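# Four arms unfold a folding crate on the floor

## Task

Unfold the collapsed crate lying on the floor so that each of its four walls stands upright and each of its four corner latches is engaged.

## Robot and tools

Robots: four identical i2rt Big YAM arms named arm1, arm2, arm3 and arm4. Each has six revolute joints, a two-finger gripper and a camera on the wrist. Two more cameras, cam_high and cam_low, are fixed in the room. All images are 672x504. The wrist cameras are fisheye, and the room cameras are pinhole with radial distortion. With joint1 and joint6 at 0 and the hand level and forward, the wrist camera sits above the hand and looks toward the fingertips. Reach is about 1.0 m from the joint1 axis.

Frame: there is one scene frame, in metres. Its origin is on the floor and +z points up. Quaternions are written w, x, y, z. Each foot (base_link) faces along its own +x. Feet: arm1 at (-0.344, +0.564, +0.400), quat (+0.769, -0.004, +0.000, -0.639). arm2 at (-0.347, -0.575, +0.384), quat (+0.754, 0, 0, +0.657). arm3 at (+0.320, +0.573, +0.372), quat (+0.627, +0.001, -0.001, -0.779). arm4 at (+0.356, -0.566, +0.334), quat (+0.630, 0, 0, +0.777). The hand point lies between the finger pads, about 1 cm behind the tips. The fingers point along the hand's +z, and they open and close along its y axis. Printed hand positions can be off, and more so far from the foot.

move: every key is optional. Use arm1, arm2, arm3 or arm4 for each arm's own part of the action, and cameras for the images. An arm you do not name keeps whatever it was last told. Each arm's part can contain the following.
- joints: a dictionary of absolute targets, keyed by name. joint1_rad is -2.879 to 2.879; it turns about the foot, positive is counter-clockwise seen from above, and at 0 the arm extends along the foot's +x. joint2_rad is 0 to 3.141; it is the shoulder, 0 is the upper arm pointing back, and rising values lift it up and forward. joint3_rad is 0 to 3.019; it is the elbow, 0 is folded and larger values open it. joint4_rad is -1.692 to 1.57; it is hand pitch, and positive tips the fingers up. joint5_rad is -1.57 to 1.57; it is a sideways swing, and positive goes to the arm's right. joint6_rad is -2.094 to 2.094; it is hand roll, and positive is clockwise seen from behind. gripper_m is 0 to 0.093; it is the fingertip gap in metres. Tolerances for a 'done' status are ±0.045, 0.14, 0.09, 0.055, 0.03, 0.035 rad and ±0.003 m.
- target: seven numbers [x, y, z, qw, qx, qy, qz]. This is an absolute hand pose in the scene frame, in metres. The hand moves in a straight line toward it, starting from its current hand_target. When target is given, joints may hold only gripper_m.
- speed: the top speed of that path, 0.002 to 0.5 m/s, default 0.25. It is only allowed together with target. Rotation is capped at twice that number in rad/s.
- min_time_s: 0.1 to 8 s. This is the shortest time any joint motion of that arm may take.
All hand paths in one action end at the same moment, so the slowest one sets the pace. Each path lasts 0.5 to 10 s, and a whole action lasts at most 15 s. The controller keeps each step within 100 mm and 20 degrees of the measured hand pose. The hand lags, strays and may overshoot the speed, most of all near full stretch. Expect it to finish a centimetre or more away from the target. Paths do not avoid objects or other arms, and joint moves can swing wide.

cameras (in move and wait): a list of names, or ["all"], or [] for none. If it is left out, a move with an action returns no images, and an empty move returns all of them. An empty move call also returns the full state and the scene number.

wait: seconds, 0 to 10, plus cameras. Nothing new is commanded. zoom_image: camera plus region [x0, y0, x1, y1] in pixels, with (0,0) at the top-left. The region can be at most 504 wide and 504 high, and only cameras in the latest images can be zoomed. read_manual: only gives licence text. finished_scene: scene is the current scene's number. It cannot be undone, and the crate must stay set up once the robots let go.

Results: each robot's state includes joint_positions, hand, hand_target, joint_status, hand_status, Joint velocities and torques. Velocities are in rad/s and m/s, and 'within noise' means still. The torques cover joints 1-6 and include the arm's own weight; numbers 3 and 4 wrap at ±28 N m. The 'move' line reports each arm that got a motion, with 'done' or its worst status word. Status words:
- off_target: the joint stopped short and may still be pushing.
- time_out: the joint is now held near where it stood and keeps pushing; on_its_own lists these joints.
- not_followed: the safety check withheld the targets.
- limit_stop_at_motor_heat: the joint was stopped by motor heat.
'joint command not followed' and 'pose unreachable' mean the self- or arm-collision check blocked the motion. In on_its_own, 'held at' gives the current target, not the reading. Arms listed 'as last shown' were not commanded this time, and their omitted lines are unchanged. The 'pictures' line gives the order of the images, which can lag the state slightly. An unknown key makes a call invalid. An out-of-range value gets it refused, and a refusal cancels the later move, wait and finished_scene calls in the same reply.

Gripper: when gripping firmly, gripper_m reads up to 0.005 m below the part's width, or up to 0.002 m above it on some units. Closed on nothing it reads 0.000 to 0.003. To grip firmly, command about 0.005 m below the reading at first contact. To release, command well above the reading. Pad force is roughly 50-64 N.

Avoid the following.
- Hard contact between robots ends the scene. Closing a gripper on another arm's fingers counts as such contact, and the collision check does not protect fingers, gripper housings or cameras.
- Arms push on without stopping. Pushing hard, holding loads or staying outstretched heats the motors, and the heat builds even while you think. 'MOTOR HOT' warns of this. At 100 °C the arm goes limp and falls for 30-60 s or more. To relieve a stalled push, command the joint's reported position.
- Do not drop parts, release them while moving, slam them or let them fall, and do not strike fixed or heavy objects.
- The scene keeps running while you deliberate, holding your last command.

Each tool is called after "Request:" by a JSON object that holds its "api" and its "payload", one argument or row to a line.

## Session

Request:
{"api": "move", "payload": {

}}

Request:
{"api": "zoom_image", "payload": {
  "camera": "cam_high",
  "region": [220, 200, 460, 420]
}}

Scene clock: 0.00 s.
Joint torques (N m): no reading
Motor temperatures (°C): arm1=[27 28 28 26 23 23 25] | arm2=[23 24 24 24 27 26 24] | arm3=[26 24 26 23 25 23 27] | arm4=[24 26 26 29 26 24 26]
Heat: arm1: hottest joint2_rad 28 °C; arm2: hottest joint5_rad 27 °C; arm3: hottest gripper 27 °C; arm4: hottest joint4_rad 29 °C.
Joint velocities: within noise
arm1.joint_positions: joint1_rad=+0.789 joint2_rad=+0.609 joint3_rad=+1.408 joint4_rad=-1.451 joint5_rad=+0.217 joint6_rad=-0.687 gripper_m=+0.09396
arm1.joint_status: not commanded
arm1.hand: x=-0.1883 y=+0.4177 z=+0.9285 quat_wxyz=(-0.292, -0.006, -0.892, +0.344) (m; scene frame)
arm1.hand_target: x=-0.1903 y=+0.4192 z=+0.9383 quat_wxyz=(-0.301, -0.007, -0.887, +0.350) (m; scene frame)
arm1.hand_status: not commanded
arm2.joint_positions: joint1_rad=-0.187 joint2_rad=+0.597 joint3_rad=+1.311 joint4_rad=-1.291 joint5_rad=+0.240 joint6_rad=-0.242 gripper_m=+0.09396
arm2.joint_status: not commanded
arm2.hand: x=-0.2313 y=-0.3616 z=+0.9012 quat_wxyz=(-0.466, +0.549, -0.680, -0.136) (m; scene frame)
arm2.hand_target: x=-0.2318 y=-0.3633 z=+0.9149 quat_wxyz=(-0.477, +0.543, -0.676, -0.143) (m; scene frame)
arm2.hand_status: not commanded
arm3.joint_positions: joint1_rad=+0.868 joint2_rad=+0.636 joint3_rad=+1.401 joint4_rad=-1.459 joint5_rad=+0.267 joint6_rad=-0.464 gripper_m=+0.09396
arm3.joint_status: not commanded
arm3.hand: x=+0.4150 y=+0.3713 z=+0.8920 quat_wxyz=(-0.249, -0.258, -0.861, +0.361) (m; scene frame)
arm3.hand_target: x=+0.4139 y=+0.3728 z=+0.9011 quat_wxyz=(-0.257, -0.258, -0.856, +0.367) (m; scene frame)
arm3.hand_status: not commanded
arm4.joint_positions: joint1_rad=-0.127 joint2_rad=+0.607 joint3_rad=+1.357 joint4_rad=-1.287 joint5_rad=+0.181 joint6_rad=-0.762 gripper_m=+0.09396
arm4.joint_status: not commanded
arm4.hand: x=+0.3685 y=-0.3250 z=+0.8718 quat_wxyz=(-0.478, +0.793, -0.350, -0.141) (m; scene frame)
arm4.hand_target: x=+0.3687 y=-0.3277 z=+0.8812 quat_wxyz=(-0.487, +0.788, -0.349, -0.145) (m; scene frame)
arm4.hand_status: not commanded
pictures: arm1_cam_wrist, arm2_cam_wrist, arm3_cam_wrist, arm4_cam_wrist, cam_high, cam_low

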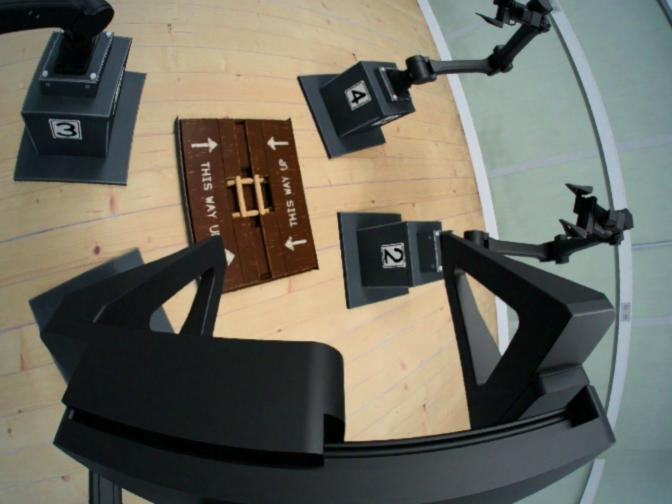

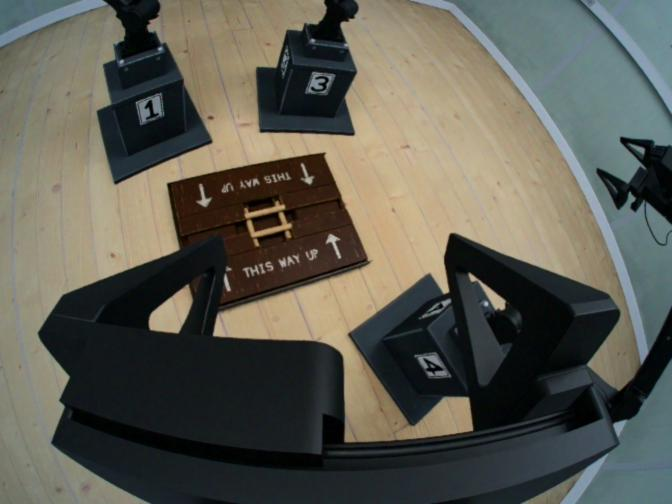

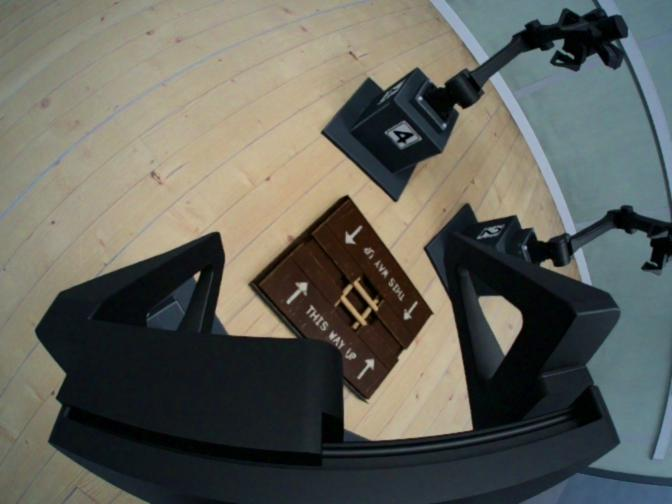

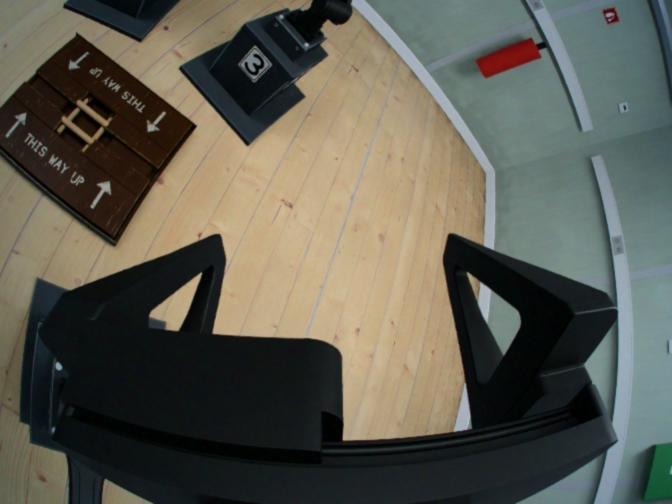

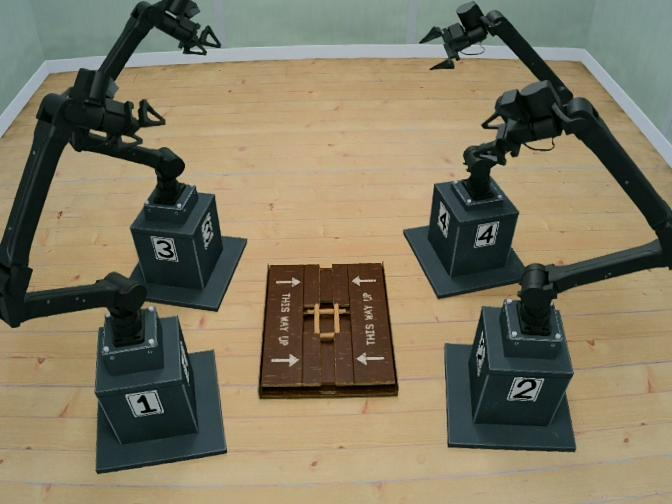

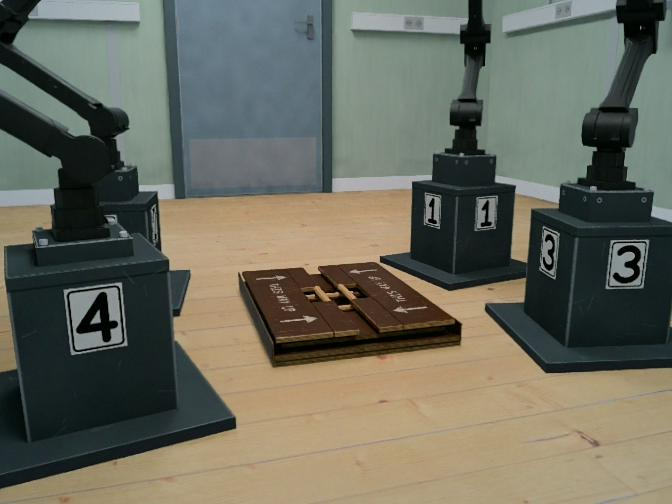

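Scaled by 2.100 from the camera's 672x504 image, which has a finer 960x720 frame.

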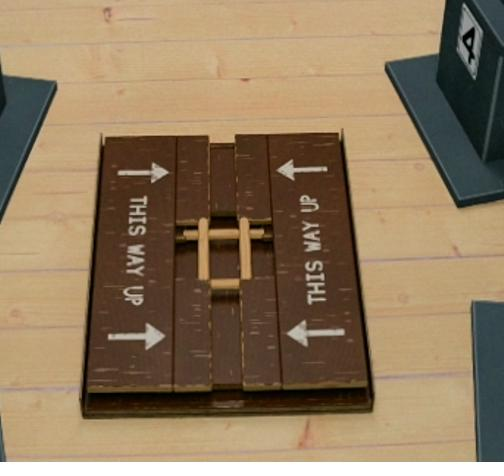

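Request:
{"api": "move", "payload": {
  "arm3": {"joints": {"joint1_rad": -0.323, "joint2_rad": 2.504, "joint3_rad": 1.737, "joint4_rad": -0.804, "joint5_rad": 0, "joint6_rad": 1.033, "gripper_m": 0.05}, "min_time_s": 2.2},
  "arm2": {"joints": {"joint1_rad": -0.6, "joint2_rad": 1.806, "joint3_rad": 0.948, "joint4_rad": -0.712, "joint5_rad": 0, "joint6_rad": 0.833, "gripper_m": 0.05}, "min_time_s": 2.2},
  "cameras": ["arm3_cam_wrist"]
}}

Scene clock: 14.53 s.
Joint torques (N m): arm1=[-0.03 1.73 8.16 2.24 0.16 0.13] | arm2=[-0.5 -15.74 5.42 0.65 -0.04 0.08] | arm3=[0.62 -19.43 7.23 0.57 0.09 0.15] | arm4=[1.73 2.14 10.36 1.84 -0.07 0.16]
Motor temperatures (°C): arm1=[27 28 29 26 23 23 25] | arm2=[23 24 25 24 27 26 24] | arm3=[26 25 28 23 25 23 27] | arm4=[24 26 28 29 26 24 26]
Heat: arm1: hottest joint3_rad 29 °C; arm2: hottest joint5_rad 27 °C; arm3: hottest joint3_rad 28 °C; arm4: hottest joint4_rad 29 °C.
move: arm2 done; arm3 done
Joint velocities: within noise
arm1, arm4: as last shown
arm2.joint_positions: joint1_rad=-0.592 joint2_rad=+1.823 joint3_rad=+0.938 joint4_rad=-0.722 joint5_rad=+0.004 joint6_rad=+0.824 gripper_m=+0.05013
arm2.joint_status: all done
arm2.hand: x=-0.0694 y=-0.2661 z=+0.3213 quat_wxyz=(+0.010, +0.009, -1.000, +0.014) (m; scene frame)
arm2.hand_target: x=-0.0624 y=-0.2599 z=+0.3257 quat_wxyz=(+0.002, +0.003, -1.000, +0.004) (m; scene frame)
arm2.hand_status: not commanded
arm3.joint_positions: joint1_rad=-0.334 joint2_rad=+2.510 joint3_rad=+1.704 joint4_rad=-0.813 joint5_rad=+0.003 joint6_rad=+1.024 gripper_m=+0.05013
arm3.joint_status: all done
arm3.hand: x=-0.0037 y=+0.0456 z=+0.1462 quat_wxyz=(+0.022, -1.000, +0.002, -0.013) (m; scene frame)
arm3.hand_target: x=-0.0065 y=+0.0268 z=+0.1512 quat_wxyz=(+0.005, -1.000, +0.001, -0.005) (m; scene frame)
arm3.hand_status: not commanded
pictures: arm3_cam_wrist

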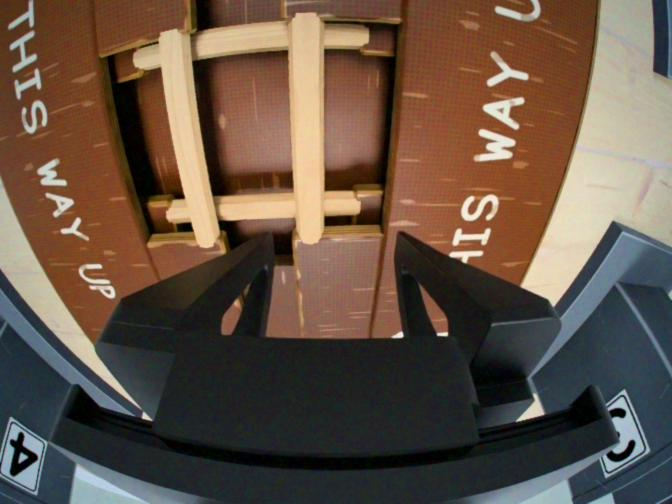

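Request:
{"api": "move", "payload": {
  "arm3": {"target": [-0.012, 0.025, 0.048, 0, 1, 0, 0], "speed": 0.2},
  "cameras": ["arm3_cam_wrist"]
}}

Request:
{"api": "move", "payload": {
  "arm3": {"joints": {"gripper_m": 0.008}},
  "cameras": ["arm3_cam_wrist"]
}}

Scene clock: 18.37 s.
Joint torques (N m): arm1=[0.21 1.61 8.21 2.36 0.21 0.1] | arm2=[-0.44 -15.68 5.42 0.65 -0.04 0.06] | arm3=[-0.15 -18.55 6.75 0.31 0.21 0.05] | arm4=[1.73 2.14 10.35 1.84 -0.07 0.16]
Motor temperatures (°C): arm1=[27 28 29 26 23 23 25] | arm2=[23 25 25 24 27 26 24] | arm3=[26 25 28 23 25 23 27] | arm4=[24 26 28 29 26 24 26]
Heat: arm1: hottest joint3_rad 29 °C; arm2: hottest joint5_rad 27 °C; arm3: hottest joint3_rad 28 °C; arm4: hottest joint4_rad 29 °C.
move: arm3 off_target
Joint velocities: within noise
arm1, arm4: as last shown
arm2.joint_positions: joint1_rad=-0.591 joint2_rad=+1.823 joint3_rad=+0.938 joint4_rad=-0.722 joint5_rad=+0.004 joint6_rad=+0.824 gripper_m=+0.05013
arm2.joint_status: not commanded
arm2.hand: x=-0.0699 y=-0.2657 z=+0.3213 quat_wxyz=(+0.010, +0.010, -1.000, +0.014) (m; scene frame)
arm2.hand_target: x=-0.0629 y=-0.2595 z=+0.3257 quat_wxyz=(+0.002, +0.004, -1.000, +0.004) (m; scene frame)
arm2.hand_status: not commanded
arm3.joint_positions: joint1_rad=-0.333 joint2_rad=+2.705 joint3_rad=+1.819 joint4_rad=-0.695 joint5_rad=+0.002 joint6_rad=+1.024 gripper_m=+0.05011
arm3.joint_status: not commanded
arm3.hand: x=-0.0091 y=+0.0340 z=+0.0556 quat_wxyz=(+0.005, -1.000, +0.001, -0.003) (m; scene frame)
arm3.hand_target: x=-0.0106 y=+0.0252 z=+0.0485 quat_wxyz=(+0.000, -1.000, -0.001, +0.000) (m; scene frame)
arm3.hand_status: off_target (0.012 m and 0.7 deg from the pose sent, 0.101 m and 2.9 deg at the start)
pictures: arm3_cam_wrist

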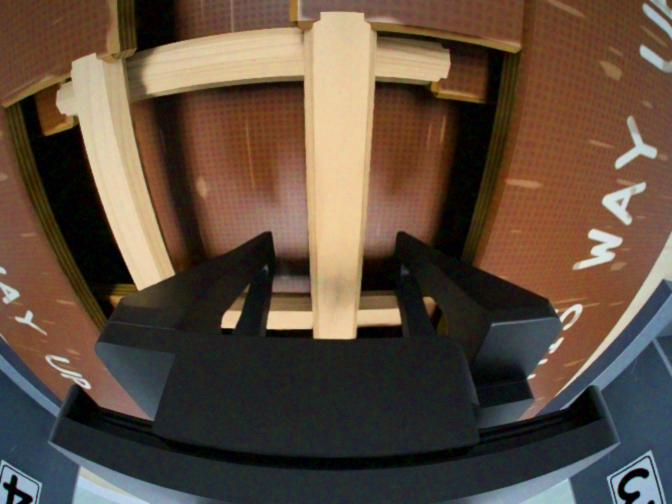

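Scene clock: 18.97 s.
Joint torques (N m): arm1=[-0.5 1.49 8.31 2.15 0.15 0.15] | arm2=[-0.38 -15.74 5.41 0.66 -0.04 0.07] | arm3=[0.26 -19.02 6.8 0.36 0.2 0.1] | arm4=[1.73 2.14 10.36 1.84 -0.07 0.16]
Motor temperatures (°C): arm1=[27 28 29 26 23 23 25] | arm2=[23 25 25 24 27 26 24] | arm3=[26 25 28 23 25 23 27] | arm4=[24 26 28 29 26 25 26]
Heat: arm1: hottest joint3_rad 29 °C; arm2: hottest joint5_rad 27 °C; arm3: hottest joint3_rad 28 °C; arm4: hottest joint4_rad 29 °C.
move: arm3 off_target
Joint velocities: within noise
arm1, arm2, arm4: as last shown
arm3.joint_positions: joint1_rad=-0.334 joint2_rad=+2.705 joint3_rad=+1.819 joint4_rad=-0.696 joint5_rad=+0.002 joint6_rad=+1.029 gripper_m=+0.01649
arm3.joint_status: gripper_m off_target (ended at +0.01652, target +0.00800)
arm3.hand: x=-0.0097 y=+0.0349 z=+0.0556 quat_wxyz=(+0.006, -1.000, +0.004, -0.004) (m; scene frame)
arm3.hand_target: x=-0.0113 y=+0.0260 z=+0.0485 quat_wxyz=(+0.000, -1.000, +0.002, +0.000) (m; scene frame)
arm3.hand_status: not commanded
pictures: arm3_cam_wrist

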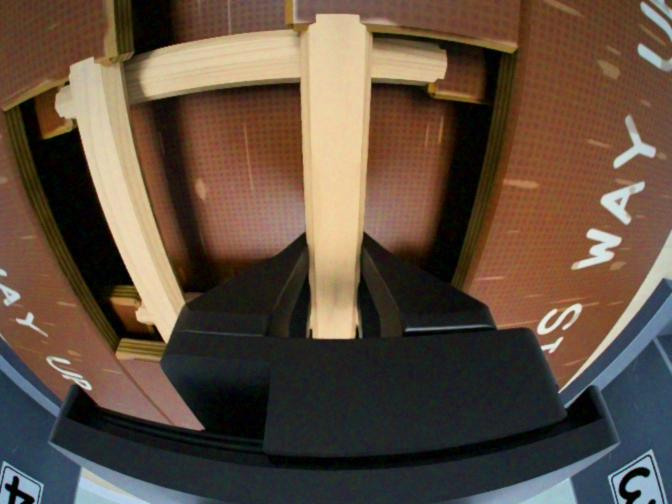

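Request:
{"api": "move", "payload": {
  "arm3": {"target": [-0.012, 0.048, 0.150, 0, 1, 0, 0], "speed": 0.18},
  "cameras": []
}}

Request:
{"api": "move", "payload": {
  "arm3": {"target": [-0.012, 0.103, 0.216, 0, 1, 0, 0], "speed": 0.2},
  "cameras": []
}}

Request:
{"api": "move", "payload": {
  "arm3": {"target": [-0.012, 0.172, 0.250, 0, 1, 0, 0], "speed": 0.2},
  "arm2": {"target": [-0.043, -0.020, 0.140, 0, 0, 1, 0], "speed": 0.3},
  "cameras": ["arm2_cam_wrist", "arm3_cam_wrist", "cam_low"]
}}

Scene clock: 23.67 s.
Joint torques (N m): arm1=[-0.38 1.73 8.32 2.36 0.19 0.05] | arm2=[-0.44 -15.74 5.42 0.65 -0.04 0.07] | arm3=[-2.02 -24.23 3.29 -1.42 0.42 0.03] | arm4=[1.73 2.14 10.36 1.84 -0.07 0.16]
Motor temperatures (°C): arm1=[27 28 29 26 23 23 25] | arm2=[23 25 25 24 27 26 24] | arm3=[26 25 28 23 25 23 27] | arm4=[24 26 28 29 26 25 26]
Heat: arm1: hottest joint3_rad 29 °C; arm2: hottest joint5_rad 27 °C; arm3: hottest joint3_rad 28 °C; arm4: hottest joint4_rad 29 °C.
move: arm3 off_target
Joint velocities: within noise
arm1, arm2, arm4: as last shown
arm3.joint_positions: joint1_rad=-0.343 joint2_rad=+2.545 joint3_rad=+1.679 joint4_rad=-0.692 joint5_rad=-0.004 joint6_rad=+1.020 gripper_m=+0.01612
arm3.joint_status: not commanded
arm3.hand: x=-0.0095 y=+0.0445 z=+0.1183 quat_wxyz=(-0.007, -1.000, +0.004, +0.000) (m; scene frame)
arm3.hand_target: x=-0.0181 y=+0.0482 z=+0.1480 quat_wxyz=(-0.004, -1.000, +0.006, +0.002) (m; scene frame)
arm3.hand_status: off_target (0.032 m and 0.9 deg from the pose sent, 0.095 m and 0.9 deg at the start)
pictures: none
No camera images: "cameras" was empty.

Scene clock: 24.80 s.
Joint torques (N m): arm1=[-0.09 1.61 8.23 2.26 0.21 0.18] | arm2=[-0.38 -15.74 5.39 0.66 -0.04 0.06] | arm3=[-2.14 -22.59 3.02 -1.87 0.54 -0.11] | arm4=[1.73 2.2 10.36 1.84 -0.06 0.16]
Motor temperatures (°C): arm1=[27 28 29 26 23 23 25] | arm2=[23 25 25 24 27 26 24] | arm3=[26 26 28 23 25 23 27] | arm4=[24 26 29 29 26 25 26]
Heat: arm1: hottest joint3_rad 29 °C; arm2: hottest joint5_rad 27 °C; arm3: hottest joint3_rad 28 °C; arm4: hottest joint3_rad 29 °C.
move: arm3 off_target
Joint velocities: within noise
arm1, arm2, arm4: as last shown
arm3.joint_positions: joint1_rad=-0.383 joint2_rad=+2.332 joint3_rad=+1.470 joint4_rad=-0.687 joint5_rad=-0.009 joint6_rad=+0.977 gripper_m=+0.01631
arm3.joint_status: not commanded
arm3.hand: x=-0.0088 y=+0.0886 z=+0.1904 quat_wxyz=(-0.012, -1.000, +0.002, +0.001) (m; scene frame)
arm3.hand_target: x=-0.0120 y=+0.1015 z=+0.2146 quat_wxyz=(+0.000, -1.000, +0.001, +0.000) (m; scene frame)
arm3.hand_status: off_target (0.030 m and 1.4 deg from the pose sent, 0.114 m and 0.9 deg at the start)
pictures: none
No camera images: "cameras" was empty.

Scene clock: 26.83 s.
Joint torques (N m): arm1=[0.21 1.61 8.27 2.17 0.2 0.09] | arm2=[-0.26 -23.88 7.16 -0.09 0.17 0.06] | arm3=[-1.96 -20.25 2.66 -1.11 0.64 -0.16] | arm4=[1.73 2.14 10.36 1.84 -0.07 0.16]
Motor temperatures (°C): arm1=[27 28 29 26 23 23 25] | arm2=[23 25 25 24 27 26 24] | arm3=[26 26 28 23 25 23 27] | arm4=[24 26 29 29 26 25 26]
Heat: arm1: hottest joint3_rad 29 °C; arm2: hottest joint5_rad 27 °C; arm3: hottest joint3_rad 28 °C; arm4: hottest joint3_rad 29 °C.
move: arm2 off_target; arm3 off_target
Joint velocities: within noise
arm1, arm4: as last shown
arm2.joint_positions: joint1_rad=-0.367 joint2_rad=+2.545 joint3_rad=+1.685 joint4_rad=-0.731 joint5_rad=+0.001 joint6_rad=+1.062 gripper_m=+0.05013
arm2.joint_status: not commanded
arm2.hand: x=-0.0483 y=-0.0344 z=+0.1339 quat_wxyz=(+0.004, +0.003, -1.000, +0.009) (m; scene frame)
arm2.hand_target: x=-0.0426 y=-0.0227 z=+0.1383 quat_wxyz=(-0.001, -0.001, -1.000, +0.002) (m; scene frame)
arm2.hand_status: off_target (0.017 m and 1.2 deg from the pose sent, 0.306 m and 2.3 deg at the start)
arm3.joint_positions: joint1_rad=-0.454 joint2_rad=+2.160 joint3_rad=+1.266 joint4_rad=-0.664 joint5_rad=-0.011 joint6_rad=+0.906 gripper_m=+0.01616
arm3.joint_status: not commanded
arm3.hand: x=-0.0078 y=+0.1561 z=+0.2322 quat_wxyz=(-0.008, -1.000, +0.002, -0.002) (m; scene frame)
arm3.hand_target: x=-0.0093 y=+0.1697 z=+0.2495 quat_wxyz=(+0.000, -1.000, -0.002, +0.000) (m; scene frame)
arm3.hand_status: off_target (0.024 m and 1.0 deg from the pose sent, 0.103 m and 1.4 deg at the start)
pictures: arm2_cam_wrist, arm3_cam_wrist, cam_low

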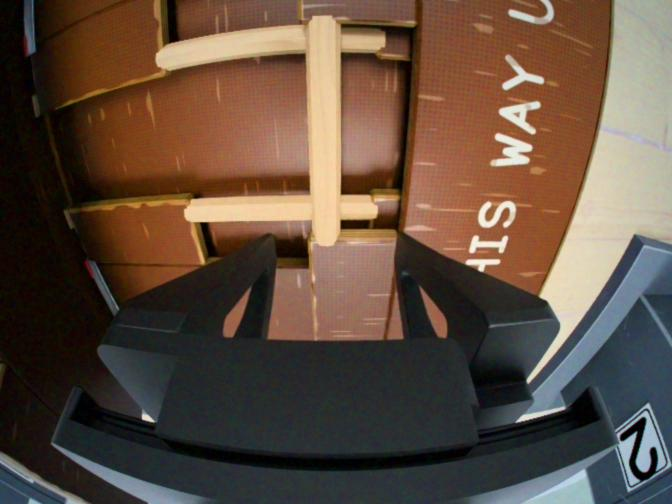

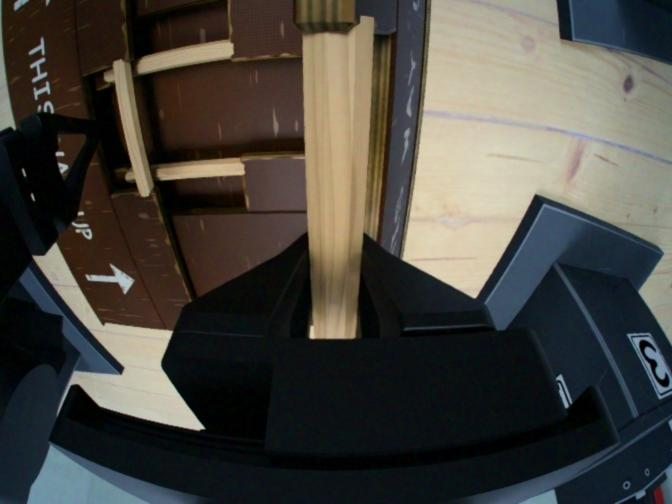

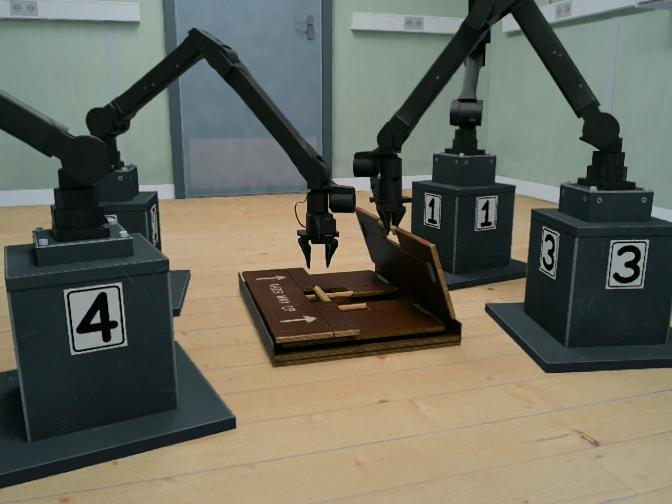

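Request:
{"api": "move", "payload": {
  "arm3": {"target": [-0.010, 0.226, 0.252, 0, 1, 0, 0], "speed": 0.15},
  "arm2": {"target": [-0.042, -0.018, 0.046, 0, 0, 1, 0], "speed": 0.2},
  "cameras": []
}}

Request:
{"api": "move", "payload": {
  "arm3": {"target": [-0.010, 0.238, 0.250, 0, 1, 0, 0], "speed": 0.15},
  "arm2": {"joints": {"gripper_m": 0.008}},
  "cameras": ["arm2_cam_wrist", "arm3_cam_wrist"]
}}

Scene clock: 30.23 s.
Joint torques (N m): arm1=[0.03 1.55 8.12 2.39 0.24 0.11] | arm2=[-0.09 -24.7 6.58 0.35 0.14 0.07] | arm3=[-3.25 -18.26 1.83 -1.22 0.95 -0.28] | arm4=[1.73 2.2 10.36 1.84 -0.07 0.16]
Motor temperatures (°C): arm1=[27 28 30 26 23 23 25] | arm2=[23 26 25 24 27 26 24] | arm3=[26 26 28 23 26 23 28] | arm4=[24 26 29 29 26 25 26]
Heat: arm1: hottest joint3_rad 30 °C; arm2: hottest joint5_rad 27 °C; arm3: hottest joint3_rad 28 °C; arm4: hottest joint3_rad 29 °C.
move: arm2 off_target; arm3 off_target
Joint velocities: within noise
arm1, arm4: as last shown
arm2.joint_positions: joint1_rad=-0.364 joint2_rad=+2.754 joint3_rad=+1.818 joint4_rad=-0.668 joint5_rad=-0.002 joint6_rad=+1.064 gripper_m=+0.05011
arm2.joint_status: not commanded
arm2.hand: x=-0.0507 y=-0.0339 z=+0.0399 quat_wxyz=(+0.009, +0.004, -1.000, +0.014) (m; scene frame)
arm2.hand_target: x=-0.0431 y=-0.0173 z=+0.0474 quat_wxyz=(+0.000, +0.001, -1.000, -0.001) (m; scene frame)
arm2.hand_status: off_target (0.019 m and 1.9 deg from the pose sent, 0.090 m and 1.2 deg at the start)
arm3.joint_positions: joint1_rad=-0.511 joint2_rad=+2.079 joint3_rad=+1.136 joint4_rad=-0.590 joint5_rad=-0.021 joint6_rad=+0.848 gripper_m=+0.01617
arm3.joint_status: not commanded
arm3.hand: x=-0.0082 y=+0.1982 z=+0.2418 quat_wxyz=(-0.021, -1.000, +0.001, +0.003) (m; scene frame)
arm3.hand_target: x=-0.0080 y=+0.2228 z=+0.2512 quat_wxyz=(-0.001, -1.000, -0.002, +0.000) (m; scene frame)
arm3.hand_status: off_target (0.030 m and 2.4 deg from the pose sent, 0.073 m and 1.0 deg at the start)
pictures: none
No camera images: "cameras" was empty.

Scene clock: 31.20 s.
Joint torques (N m): arm1=[-0.03 1.44 8.12 2.18 0.18 0.11] | arm2=[-0.03 -25.05 6.12 0.23 0.18 0.06] | arm3=[-2.67 -17.79 1.68 -1.03 1.1 -0.29] | arm4=[1.73 2.2 10.36 1.85 -0.07 0.16]
Motor temperatures (°C): arm1=[27 28 30 26 23 23 25] | arm2=[23 26 25 24 27 26 24] | arm3=[26 26 28 23 26 23 28] | arm4=[24 26 29 29 26 25 26]
Heat: arm1: hottest joint3_rad 30 °C; arm2: hottest joint5_rad 27 °C; arm3: hottest joint3_rad 28 °C; arm4: hottest joint3_rad 29 °C.
move: arm2 off_target; arm3 off_target
Joint velocities: within noise
arm1.joint_positions: joint1_rad=+0.789 joint2_rad=+0.609 joint3_rad=+1.408 joint4_rad=-1.451 joint5_rad=+0.217 joint6_rad=-0.687 gripper_m=+0.09396
arm1.joint_status: not commanded
arm1.hand: x=-0.1883 y=+0.4177 z=+0.9285 quat_wxyz=(-0.292, -0.006, -0.892, +0.344) (m; scene frame)
arm1.hand_target: x=-0.1903 y=+0.4192 z=+0.9383 quat_wxyz=(-0.301, -0.007, -0.887, +0.350) (m; scene frame)
arm1.hand_status: not commanded
arm2.joint_positions: joint1_rad=-0.361 joint2_rad=+2.756 joint3_rad=+1.825 joint4_rad=-0.657 joint5_rad=-0.002 joint6_rad=+1.065 gripper_m=+0.01681
arm2.joint_status: gripper_m off_target (ended at +0.01684, target +0.00800)
arm2.hand: x=-0.0498 y=-0.0283 z=+0.0403 quat_wxyz=(+0.005, +0.004, -1.000, +0.007) (m; scene frame)
arm2.hand_target: x=-0.0432 y=-0.0165 z=+0.0467 quat_wxyz=(-0.002, +0.001, -1.000, -0.003) (m; scene frame)
arm2.hand_status: not commanded
arm3.joint_positions: joint1_rad=-0.528 joint2_rad=+2.062 joint3_rad=+1.107 joint4_rad=-0.576 joint5_rad=-0.024 joint6_rad=+0.829 gripper_m=+0.01621
arm3.joint_status: not commanded
arm3.hand: x=-0.0084 y=+0.2097 z=+0.2432 quat_wxyz=(-0.023, -1.000, +0.001, +0.003) (m; scene frame)
arm3.hand_target: x=-0.0096 y=+0.2366 z=+0.2492 quat_wxyz=(-0.001, -1.000, +0.000, +0.000) (m; scene frame)
arm3.hand_status: off_target (0.029 m and 2.6 deg from the pose sent, 0.041 m and 2.4 deg at the start)
arm4.joint_positions: joint1_rad=-0.127 joint2_rad=+0.607 joint3_rad=+1.357 joint4_rad=-1.287 joint5_rad=+0.181 joint6_rad=-0.762 gripper_m=+0.09396
arm4.joint_status: not commanded
arm4.hand: x=+0.3685 y=-0.3250 z=+0.8718 quat_wxyz=(-0.478, +0.793, -0.350, -0.141) (m; scene frame)
arm4.hand_target: x=+0.3687 y=-0.3277 z=+0.8812 quat_wxyz=(-0.487, +0.788, -0.349, -0.145) (m; scene frame)
arm4.hand_status: not commanded
pictures: arm2_cam_wrist, arm3_cam_wrist

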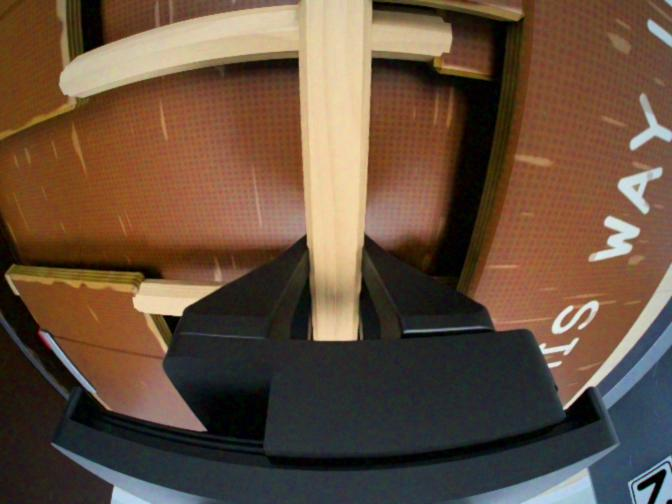

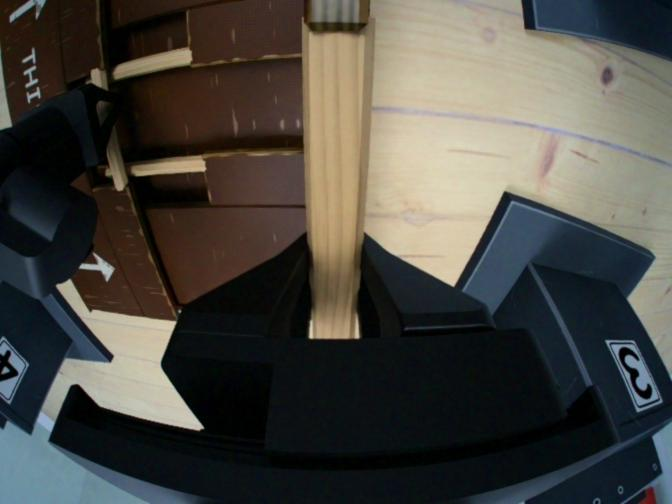

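Request:
{"api": "move", "payload": {
  "arm2": {"target": [-0.043, -0.049, 0.146, 0, 0, 1, 0], "speed": 0.18},
  "arm1": {"joints": {"joint1_rad": 0.28, "joint5_rad": 0, "joint6_rad": 0.48, "gripper_m": 0.045}, "min_time_s": 1.2},
  "arm4": {"joints": {"joint1_rad": 0.208, "joint5_rad": 0, "joint6_rad": 0.415, "gripper_m": 0.045}, "min_time_s": 1.2},
  "cameras": []
}}

Request:
{"api": "move", "payload": {
  "arm2": {"target": [-0.043, -0.103, 0.218, 0, 0, 1, 0], "speed": 0.18},
  "arm4": {"joints": {"joint2_rad": 1.733, "joint3_rad": 1.387, "joint4_rad": -1.225}, "min_time_s": 1.5},
  "cameras": []
}}

Request:
{"api": "move", "payload": {
  "arm2": {"target": [-0.043, -0.173, 0.253, 0, 0, 1, 0], "speed": 0.18},
  "arm1": {"joints": {"joint1_rad": 0.295, "joint2_rad": 2.159, "joint3_rad": 1.41, "joint4_rad": -0.822, "joint5_rad": 0, "joint6_rad": 0.48}, "min_time_s": 1.8},
  "cameras": ["arm2_cam_wrist", "arm1_cam_wrist", "cam_low"]
}}

Scene clock: 47.70 s.
Joint torques (N m): arm1=[-0.85 1.55 8.17 2.09 0.1 0.2] | arm2=[-1.26 -29.04 3 -1.58 0.36 -0.12] | arm3=[-3.19 -17.2 1.73 -0.87 1.09 -0.31] | arm4=[2.43 2.14 10.37 1.85 -0.15 0.23]
Motor temperatures (°C): arm1=[27 28 30 26 23 23 25] | arm2=[23 26 25 24 27 26 25] | arm3=[26 28 28 23 26 23 28] | arm4=[24 26 30 29 26 25 26]
Heat: arm1: hottest joint3_rad 30 °C; arm2: hottest joint5_rad 27 °C; arm3: hottest joint2_rad 28 °C; arm4: hottest joint3_rad 30 °C.
move: arm1 done; arm2 off_target; arm4 done
Joint velocities: within noise
arm1.joint_positions: joint1_rad=+0.289 joint2_rad=+0.609 joint3_rad=+1.408 joint4_rad=-1.451 joint5_rad=+0.002 joint6_rad=+0.477 gripper_m=+0.04507
arm1.joint_status: all done
arm1.hand: x=-0.2443 y=+0.3768 z=+0.9266 quat_wxyz=(-0.422, -0.634, -0.633, +0.140) (m; scene frame)
arm1.hand_target: x=-0.2469 y=+0.3782 z=+0.9365 quat_wxyz=(-0.432, -0.637, -0.623, +0.141) (m; scene frame)
arm1.hand_status: not commanded
arm2.joint_positions: joint1_rad=-0.371 joint2_rad=+2.561 joint3_rad=+1.642 joint4_rad=-0.636 joint5_rad=-0.009 joint6_rad=+1.055 gripper_m=+0.01670
arm2.joint_status: not commanded
arm2.hand: x=-0.0500 y=-0.0401 z=+0.1145 quat_wxyz=(-0.001, +0.004, -1.000, -0.009) (m; scene frame)
arm2.hand_target: x=-0.0432 y=-0.0465 z=+0.1443 quat_wxyz=(+0.000, +0.002, -1.000, -0.001) (m; scene frame)
arm2.hand_status: off_target (0.034 m and 1.2 deg from the pose sent, 0.108 m and 1.1 deg at the start)
arm3: as last shown
arm4.joint_positions: joint1_rad=+0.200 joint2_rad=+0.607 joint3_rad=+1.357 joint4_rad=-1.287 joint5_rad=+0.004 joint6_rad=+0.406 gripper_m=+0.04507
arm4.joint_status: all done
arm4.hand: x=+0.2611 y=-0.3438 z=+0.8703 quat_wxyz=(-0.184, +0.614, -0.615, -0.459) (m; scene frame)
arm4.hand_target: x=+0.2599 y=-0.3472 z=+0.8798 quat_wxyz=(-0.180, +0.608, -0.613, -0.470) (m; scene frame)
arm4.hand_status: not commanded
pictures: none
No camera images: "cameras" was empty.

Scene clock: 49.73 s.
Joint torques (N m): arm1=[-0.73 1.55 8.35 2.18 0.11 0.17] | arm2=[-1.73 -27.05 3.18 -1.74 0.62 -0.13] | arm3=[-2.9 -17.79 1.83 -1.07 1.08 -0.27] | arm4=[2.49 -16.03 11.58 0.21 -0.12 0.28]
Motor temperatures (°C): arm1=[27 28 30 26 23 23 25] | arm2=[23 27 25 24 27 26 25] | arm3=[26 28 28 23 26 23 28] | arm4=[24 26 30 29 26 25 26]
Heat: arm1: hottest joint3_rad 30 °C; arm2: hottest joint2_rad 27 °C; arm3: hottest joint2_rad 28 °C; arm4: hottest joint3_rad 30 °C.
move: arm2 off_target; arm4 done
Joint velocities: within noise
arm1, arm3: as last shown
arm1.hand_target: x=-0.2469 y=+0.3782 z=+0.9365 quat_wxyz=(-0.432, -0.637, -0.623, +0.142) (m; scene frame)
arm2.joint_positions: joint1_rad=-0.414 joint2_rad=+2.338 joint3_rad=+1.417 joint4_rad=-0.634 joint5_rad=-0.015 joint6_rad=+1.012 gripper_m=+0.01689
arm2.joint_status: not commanded
arm2.hand: x=-0.0510 y=-0.0897 z=+0.1881 quat_wxyz=(+0.002, +0.004, -1.000, -0.010) (m; scene frame)
arm2.hand_target: x=-0.0434 y=-0.1015 z=+0.2161 quat_wxyz=(+0.001, -0.001, -1.000, +0.000) (m; scene frame)
arm2.hand_status: off_target (0.034 m and 1.3 deg from the pose sent, 0.121 m and 1.2 deg at the start)
arm4.joint_positions: joint1_rad=+0.194 joint2_rad=+1.743 joint3_rad=+1.357 joint4_rad=-1.233 joint5_rad=+0.004 joint6_rad=+0.398 gripper_m=+0.04507
arm4.joint_status: all done
arm4.hand: x=+0.1633 y=-0.1097 z=+0.4349 quat_wxyz=(+0.008, +0.708, -0.706, +0.023) (m; scene frame)
arm4.hand_target: x=+0.1535 y=-0.0990 z=+0.4445 quat_wxyz=(+0.001, +0.705, -0.709, +0.005) (m; scene frame)
arm4.hand_status: not commanded
pictures: none
No camera images: "cameras" was empty.

Scene clock: 52.10 s.
Joint torques (N m): arm1=[0.09 -23.59 6.34 0.95 0.12 0.11] | arm2=[-1.61 -24.53 3.15 -0.8 0.61 -0.12] | arm3=[-2.96 -17.38 1.8 -1.02 1.03 -0.29] | arm4=[2.43 -15.91 11.58 0.21 -0.13 0.28]
Motor temperatures (°C): arm1=[27 28 30 26 23 23 25] | arm2=[23 27 25 24 27 26 25] | arm3=[26 28 27 23 26 23 28] | arm4=[24 26 30 29 26 25 26]
Heat: arm1: hottest joint3_rad 30 °C; arm2: hottest joint2_rad 27 °C; arm3: hottest joint2_rad 28 °C; arm4: hottest joint3_rad 30 °C.
move: arm1 done; arm2 off_target
Joint velocities: within noise
arm1.joint_positions: joint1_rad=+0.300 joint2_rad=+2.174 joint3_rad=+1.404 joint4_rad=-0.831 joint5_rad=+0.002 joint6_rad=+0.468 gripper_m=+0.04507
arm1.joint_status: all done
arm1.hand: x=-0.0852 y=+0.0687 z=+0.2913 quat_wxyz=(+0.015, -0.701, -0.713, +0.000) (m; scene frame)
arm1.hand_target: x=-0.0790 y=+0.0648 z=+0.2944 quat_wxyz=(+0.006, -0.700, -0.714, +0.003) (m; scene frame)
arm1.hand_status: not commanded
arm2.joint_positions: joint1_rad=-0.493 joint2_rad=+2.170 joint3_rad=+1.203 joint4_rad=-0.617 joint5_rad=-0.013 joint6_rad=+0.933 gripper_m=+0.01667
arm2.joint_status: not commanded
arm2.hand: x=-0.0508 y=-0.1653 z=+0.2273 quat_wxyz=(+0.009, +0.004, -1.000, +0.001) (m; scene frame)
arm2.hand_target: x=-0.0419 y=-0.1721 z=+0.2523 quat_wxyz=(+0.000, -0.001, -1.000, -0.001) (m; scene frame)
arm2.hand_status: off_target (0.028 m and 1.1 deg from the pose sent, 0.106 m and 1.3 deg at the start)
arm3: as last shown
arm4.joint_positions: joint1_rad=+0.191 joint2_rad=+1.743 joint3_rad=+1.357 joint4_rad=-1.233 joint5_rad=+0.004 joint6_rad=+0.398 gripper_m=+0.04507
arm4.joint_status: not commanded
arm4.hand: x=+0.1647 y=-0.1092 z=+0.4349 quat_wxyz=(+0.008, +0.707, -0.707, +0.023) (m; scene frame)
arm4.hand_target: x=+0.1550 y=-0.0984 z=+0.4445 quat_wxyz=(+0.001, +0.704, -0.710, +0.005) (m; scene frame)
arm4.hand_status: not commanded
pictures: arm1_cam_wrist, arm2_cam_wrist, cam_low

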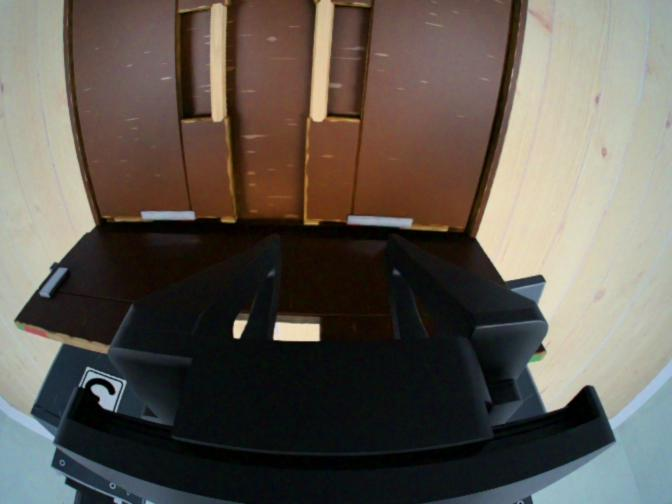

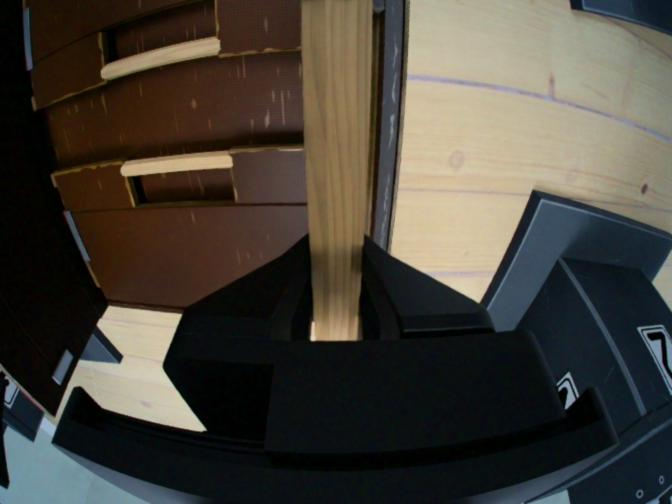

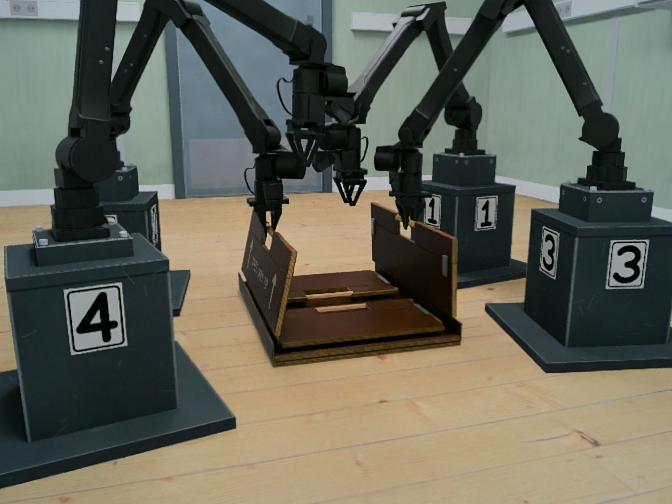

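Request:
{"api": "move", "payload": {
  "arm2": {"target": [-0.043, -0.228, 0.257, 0, 0, 1, 0], "speed": 0.15},
  "arm1": {"target": [-0.077, -0.012, 0.090, 0, 0.7071, 0.7071, 0], "speed": 0.25},
  "cameras": []
}}

Request:
{"api": "move", "payload": {
  "arm2": {"target": [-0.043, -0.236, 0.255, 0, 0, 1, 0], "speed": 0.15},
  "arm1": {"target": [-0.077, -0.015, 0.026, 0, 0.7071, 0.7071, 0], "speed": 0.2},
  "cameras": ["arm1_cam_wrist"]
}}

Request:
{"api": "move", "payload": {
  "arm1": {"joints": {"gripper_m": 0.006}},
  "cameras": ["arm1_cam_wrist", "arm2_cam_wrist"]
}}

Scene clock: 58.13 s.
Joint torques (N m): arm1=[0.03 -25.29 7.5 0.24 0.14 0.01] | arm2=[-2.9 -23.77 1.85 -1.17 0.91 -0.22] | arm3=[-3.19 -17.61 1.72 -1.01 1.08 -0.26] | arm4=[2.43 -15.91 11.58 0.21 -0.13 0.28]
Motor temperatures (°C): arm1=[27 29 31 26 23 23 25] | arm2=[23 28 25 24 27 26 25] | arm3=[26 28 27 23 27 23 28] | arm4=[24 26 31 29 26 25 26]
Heat: arm1: hottest joint3_rad 31 °C; arm2: hottest joint2_rad 28 °C; arm3: hottest joint2_rad 28 °C; arm4: hottest joint3_rad 31 °C.
move: arm1 off_target; arm2 off_target
Joint velocities: within noise
arm1.joint_positions: joint1_rad=+0.260 joint2_rad=+2.677 joint3_rad=+1.770 joint4_rad=-0.673 joint5_rad=-0.007 joint6_rad=+0.450 gripper_m=+0.04507
arm1.joint_status: not commanded
arm1.hand: x=-0.0770 y=-0.0003 z=+0.0922 quat_wxyz=(+0.003, -0.709, -0.705, -0.001) (m; scene frame)
arm1.hand_target: x=-0.0774 y=-0.0104 z=+0.0898 quat_wxyz=(-0.001, -0.708, -0.707, +0.000) (m; scene frame)
arm1.hand_status: off_target (0.012 m and 0.5 deg from the pose sent, 0.217 m and 2.0 deg at the start)
arm2.joint_positions: joint1_rad=-0.546 joint2_rad=+2.104 joint3_rad=+1.076 joint4_rad=-0.538 joint5_rad=-0.021 joint6_rad=+0.878 gripper_m=+0.01667
arm2.joint_status: not commanded
arm2.hand: x=-0.0516 y=-0.2072 z=+0.2317 quat_wxyz=(+0.006, +0.005, -1.000, -0.009) (m; scene frame)
arm2.hand_target: x=-0.0437 y=-0.2264 z=+0.2549 quat_wxyz=(+0.000, -0.003, -1.000, -0.001) (m; scene frame)
arm2.hand_status: off_target (0.034 m and 1.4 deg from the pose sent, 0.070 m and 1.1 deg at the start)
arm3, arm4: as last shown
pictures: none
No camera images: "cameras" was empty.

Scene clock: 59.57 s.
Joint torques (N m): arm1=[-0.73 -26.23 7.1 0.54 0.15 -0.03] | arm2=[-3.72 -23.53 1.31 -1.29 1.12 -0.37] | arm3=[-2.9 -17.44 1.95 -0.94 1.08 -0.26] | arm4=[2.49 -15.85 11.58 0.21 -0.13 0.28]
Motor temperatures (°C): arm1=[27 29 31 26 23 23 25] | arm2=[23 28 25 24 27 26 25] | arm3=[26 28 27 23 27 23 28] | arm4=[24 26 31 29 26 25 26]
Heat: arm1: hottest joint3_rad 31 °C; arm2: hottest joint2_rad 28 °C; arm3: hottest joint2_rad 28 °C; arm4: hottest joint3_rad 31 °C.
move: arm1 off_target; arm2 off_target
Joint velocities: within noise
arm1.joint_positions: joint1_rad=+0.260 joint2_rad=+2.837 joint3_rad=+1.899 joint4_rad=-0.657 joint5_rad=-0.007 joint6_rad=+0.448 gripper_m=+0.04507
arm1.joint_status: not commanded
arm1.hand: x=-0.0774 y=-0.0005 z=+0.0252 quat_wxyz=(+0.010, -0.708, -0.706, -0.003) (m; scene frame)
arm1.hand_target: x=-0.0768 y=-0.0143 z=+0.0265 quat_wxyz=(+0.000, -0.707, -0.707, +0.000) (m; scene frame)
arm1.hand_status: off_target (0.015 m and 1.2 deg from the pose sent, 0.068 m and 0.5 deg at the start)
arm2.joint_positions: joint1_rad=-0.549 joint2_rad=+2.101 joint3_rad=+1.067 joint4_rad=-0.521 joint5_rad=-0.027 joint6_rad=+0.874 gripper_m=+0.01667
arm2.joint_status: not commanded
arm2.hand: x=-0.0514 y=-0.2076 z=+0.2313 quat_wxyz=(+0.005, +0.006, -1.000, -0.015) (m; scene frame)
arm2.hand_target: x=-0.0436 y=-0.2345 z=+0.2519 quat_wxyz=(+0.001, +0.000, -1.000, +0.000) (m; scene frame)
arm2.hand_status: off_target (0.038 m and 1.9 deg from the pose sent, 0.038 m and 1.4 deg at the start)
arm3, arm4: as last shown
pictures: arm1_cam_wrist

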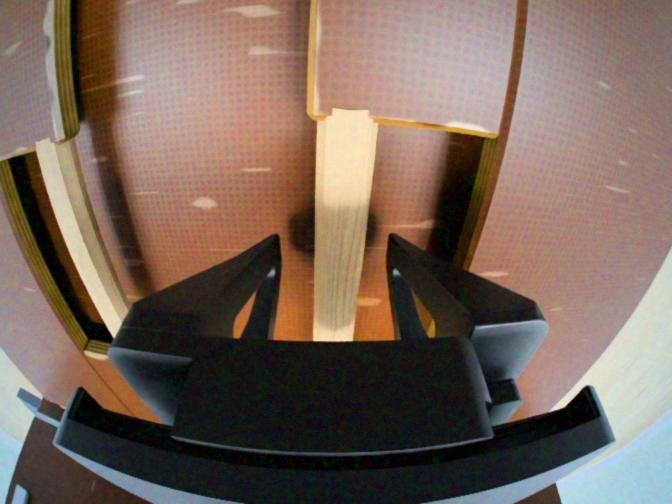

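Scene clock: 60.20 s.
Joint torques (N m): arm1=[-0.79 -26.7 7.28 0.38 0.17 -0.09] | arm2=[-3.78 -23.53 1.28 -1.31 1.12 -0.37] | arm3=[-3.19 -17.49 1.8 -1.07 1.07 -0.28] | arm4=[2.37 -15.85 11.56 0.21 -0.12 0.28]
Motor temperatures (°C): arm1=[27 29 31 26 23 23 25] | arm2=[23 28 25 24 27 26 25] | arm3=[26 28 27 23 27 23 28] | arm4=[24 27 31 29 26 25 26]
Heat: arm1: hottest joint3_rad 31 °C; arm2: hottest joint2_rad 28 °C; arm3: hottest joint2_rad 28 °C; arm4: hottest joint3_rad 31 °C.
move: arm1 off_target
Joint velocities: within noise
arm1.joint_positions: joint1_rad=+0.258 joint2_rad=+2.837 joint3_rad=+1.898 joint4_rad=-0.658 joint5_rad=-0.003 joint6_rad=+0.463 gripper_m=+0.01735
arm1.joint_status: gripper_m off_target (ended at +0.01738, target +0.00600)
arm1.hand: x=-0.0796 y=-0.0001 z=+0.0249 quat_wxyz=(+0.012, -0.714, -0.700, -0.001) (m; scene frame)
arm1.hand_target: x=-0.0784 y=-0.0138 z=+0.0261 quat_wxyz=(+0.002, -0.710, -0.704, +0.002) (m; scene frame)
arm1.hand_status: not commanded
arm2, arm3, arm4: as last shown
pictures: arm1_cam_wrist, arm2_cam_wrist

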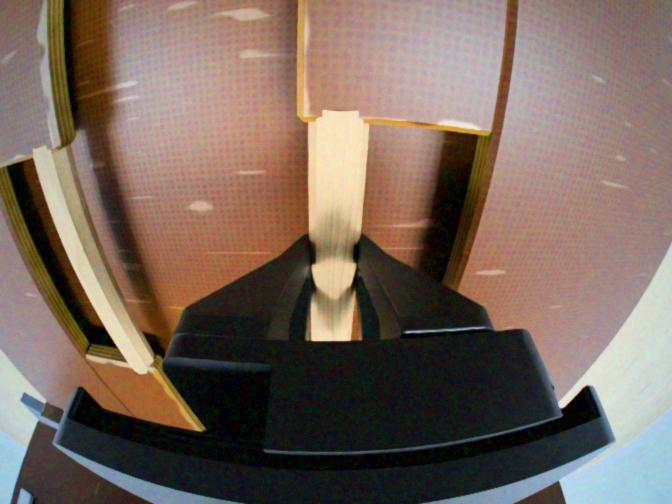

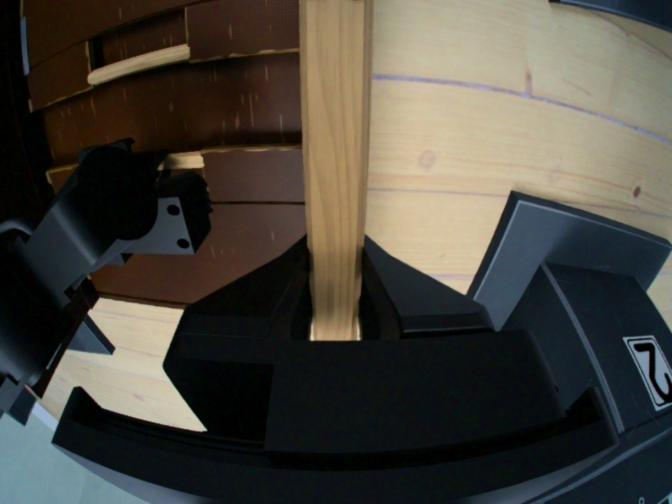

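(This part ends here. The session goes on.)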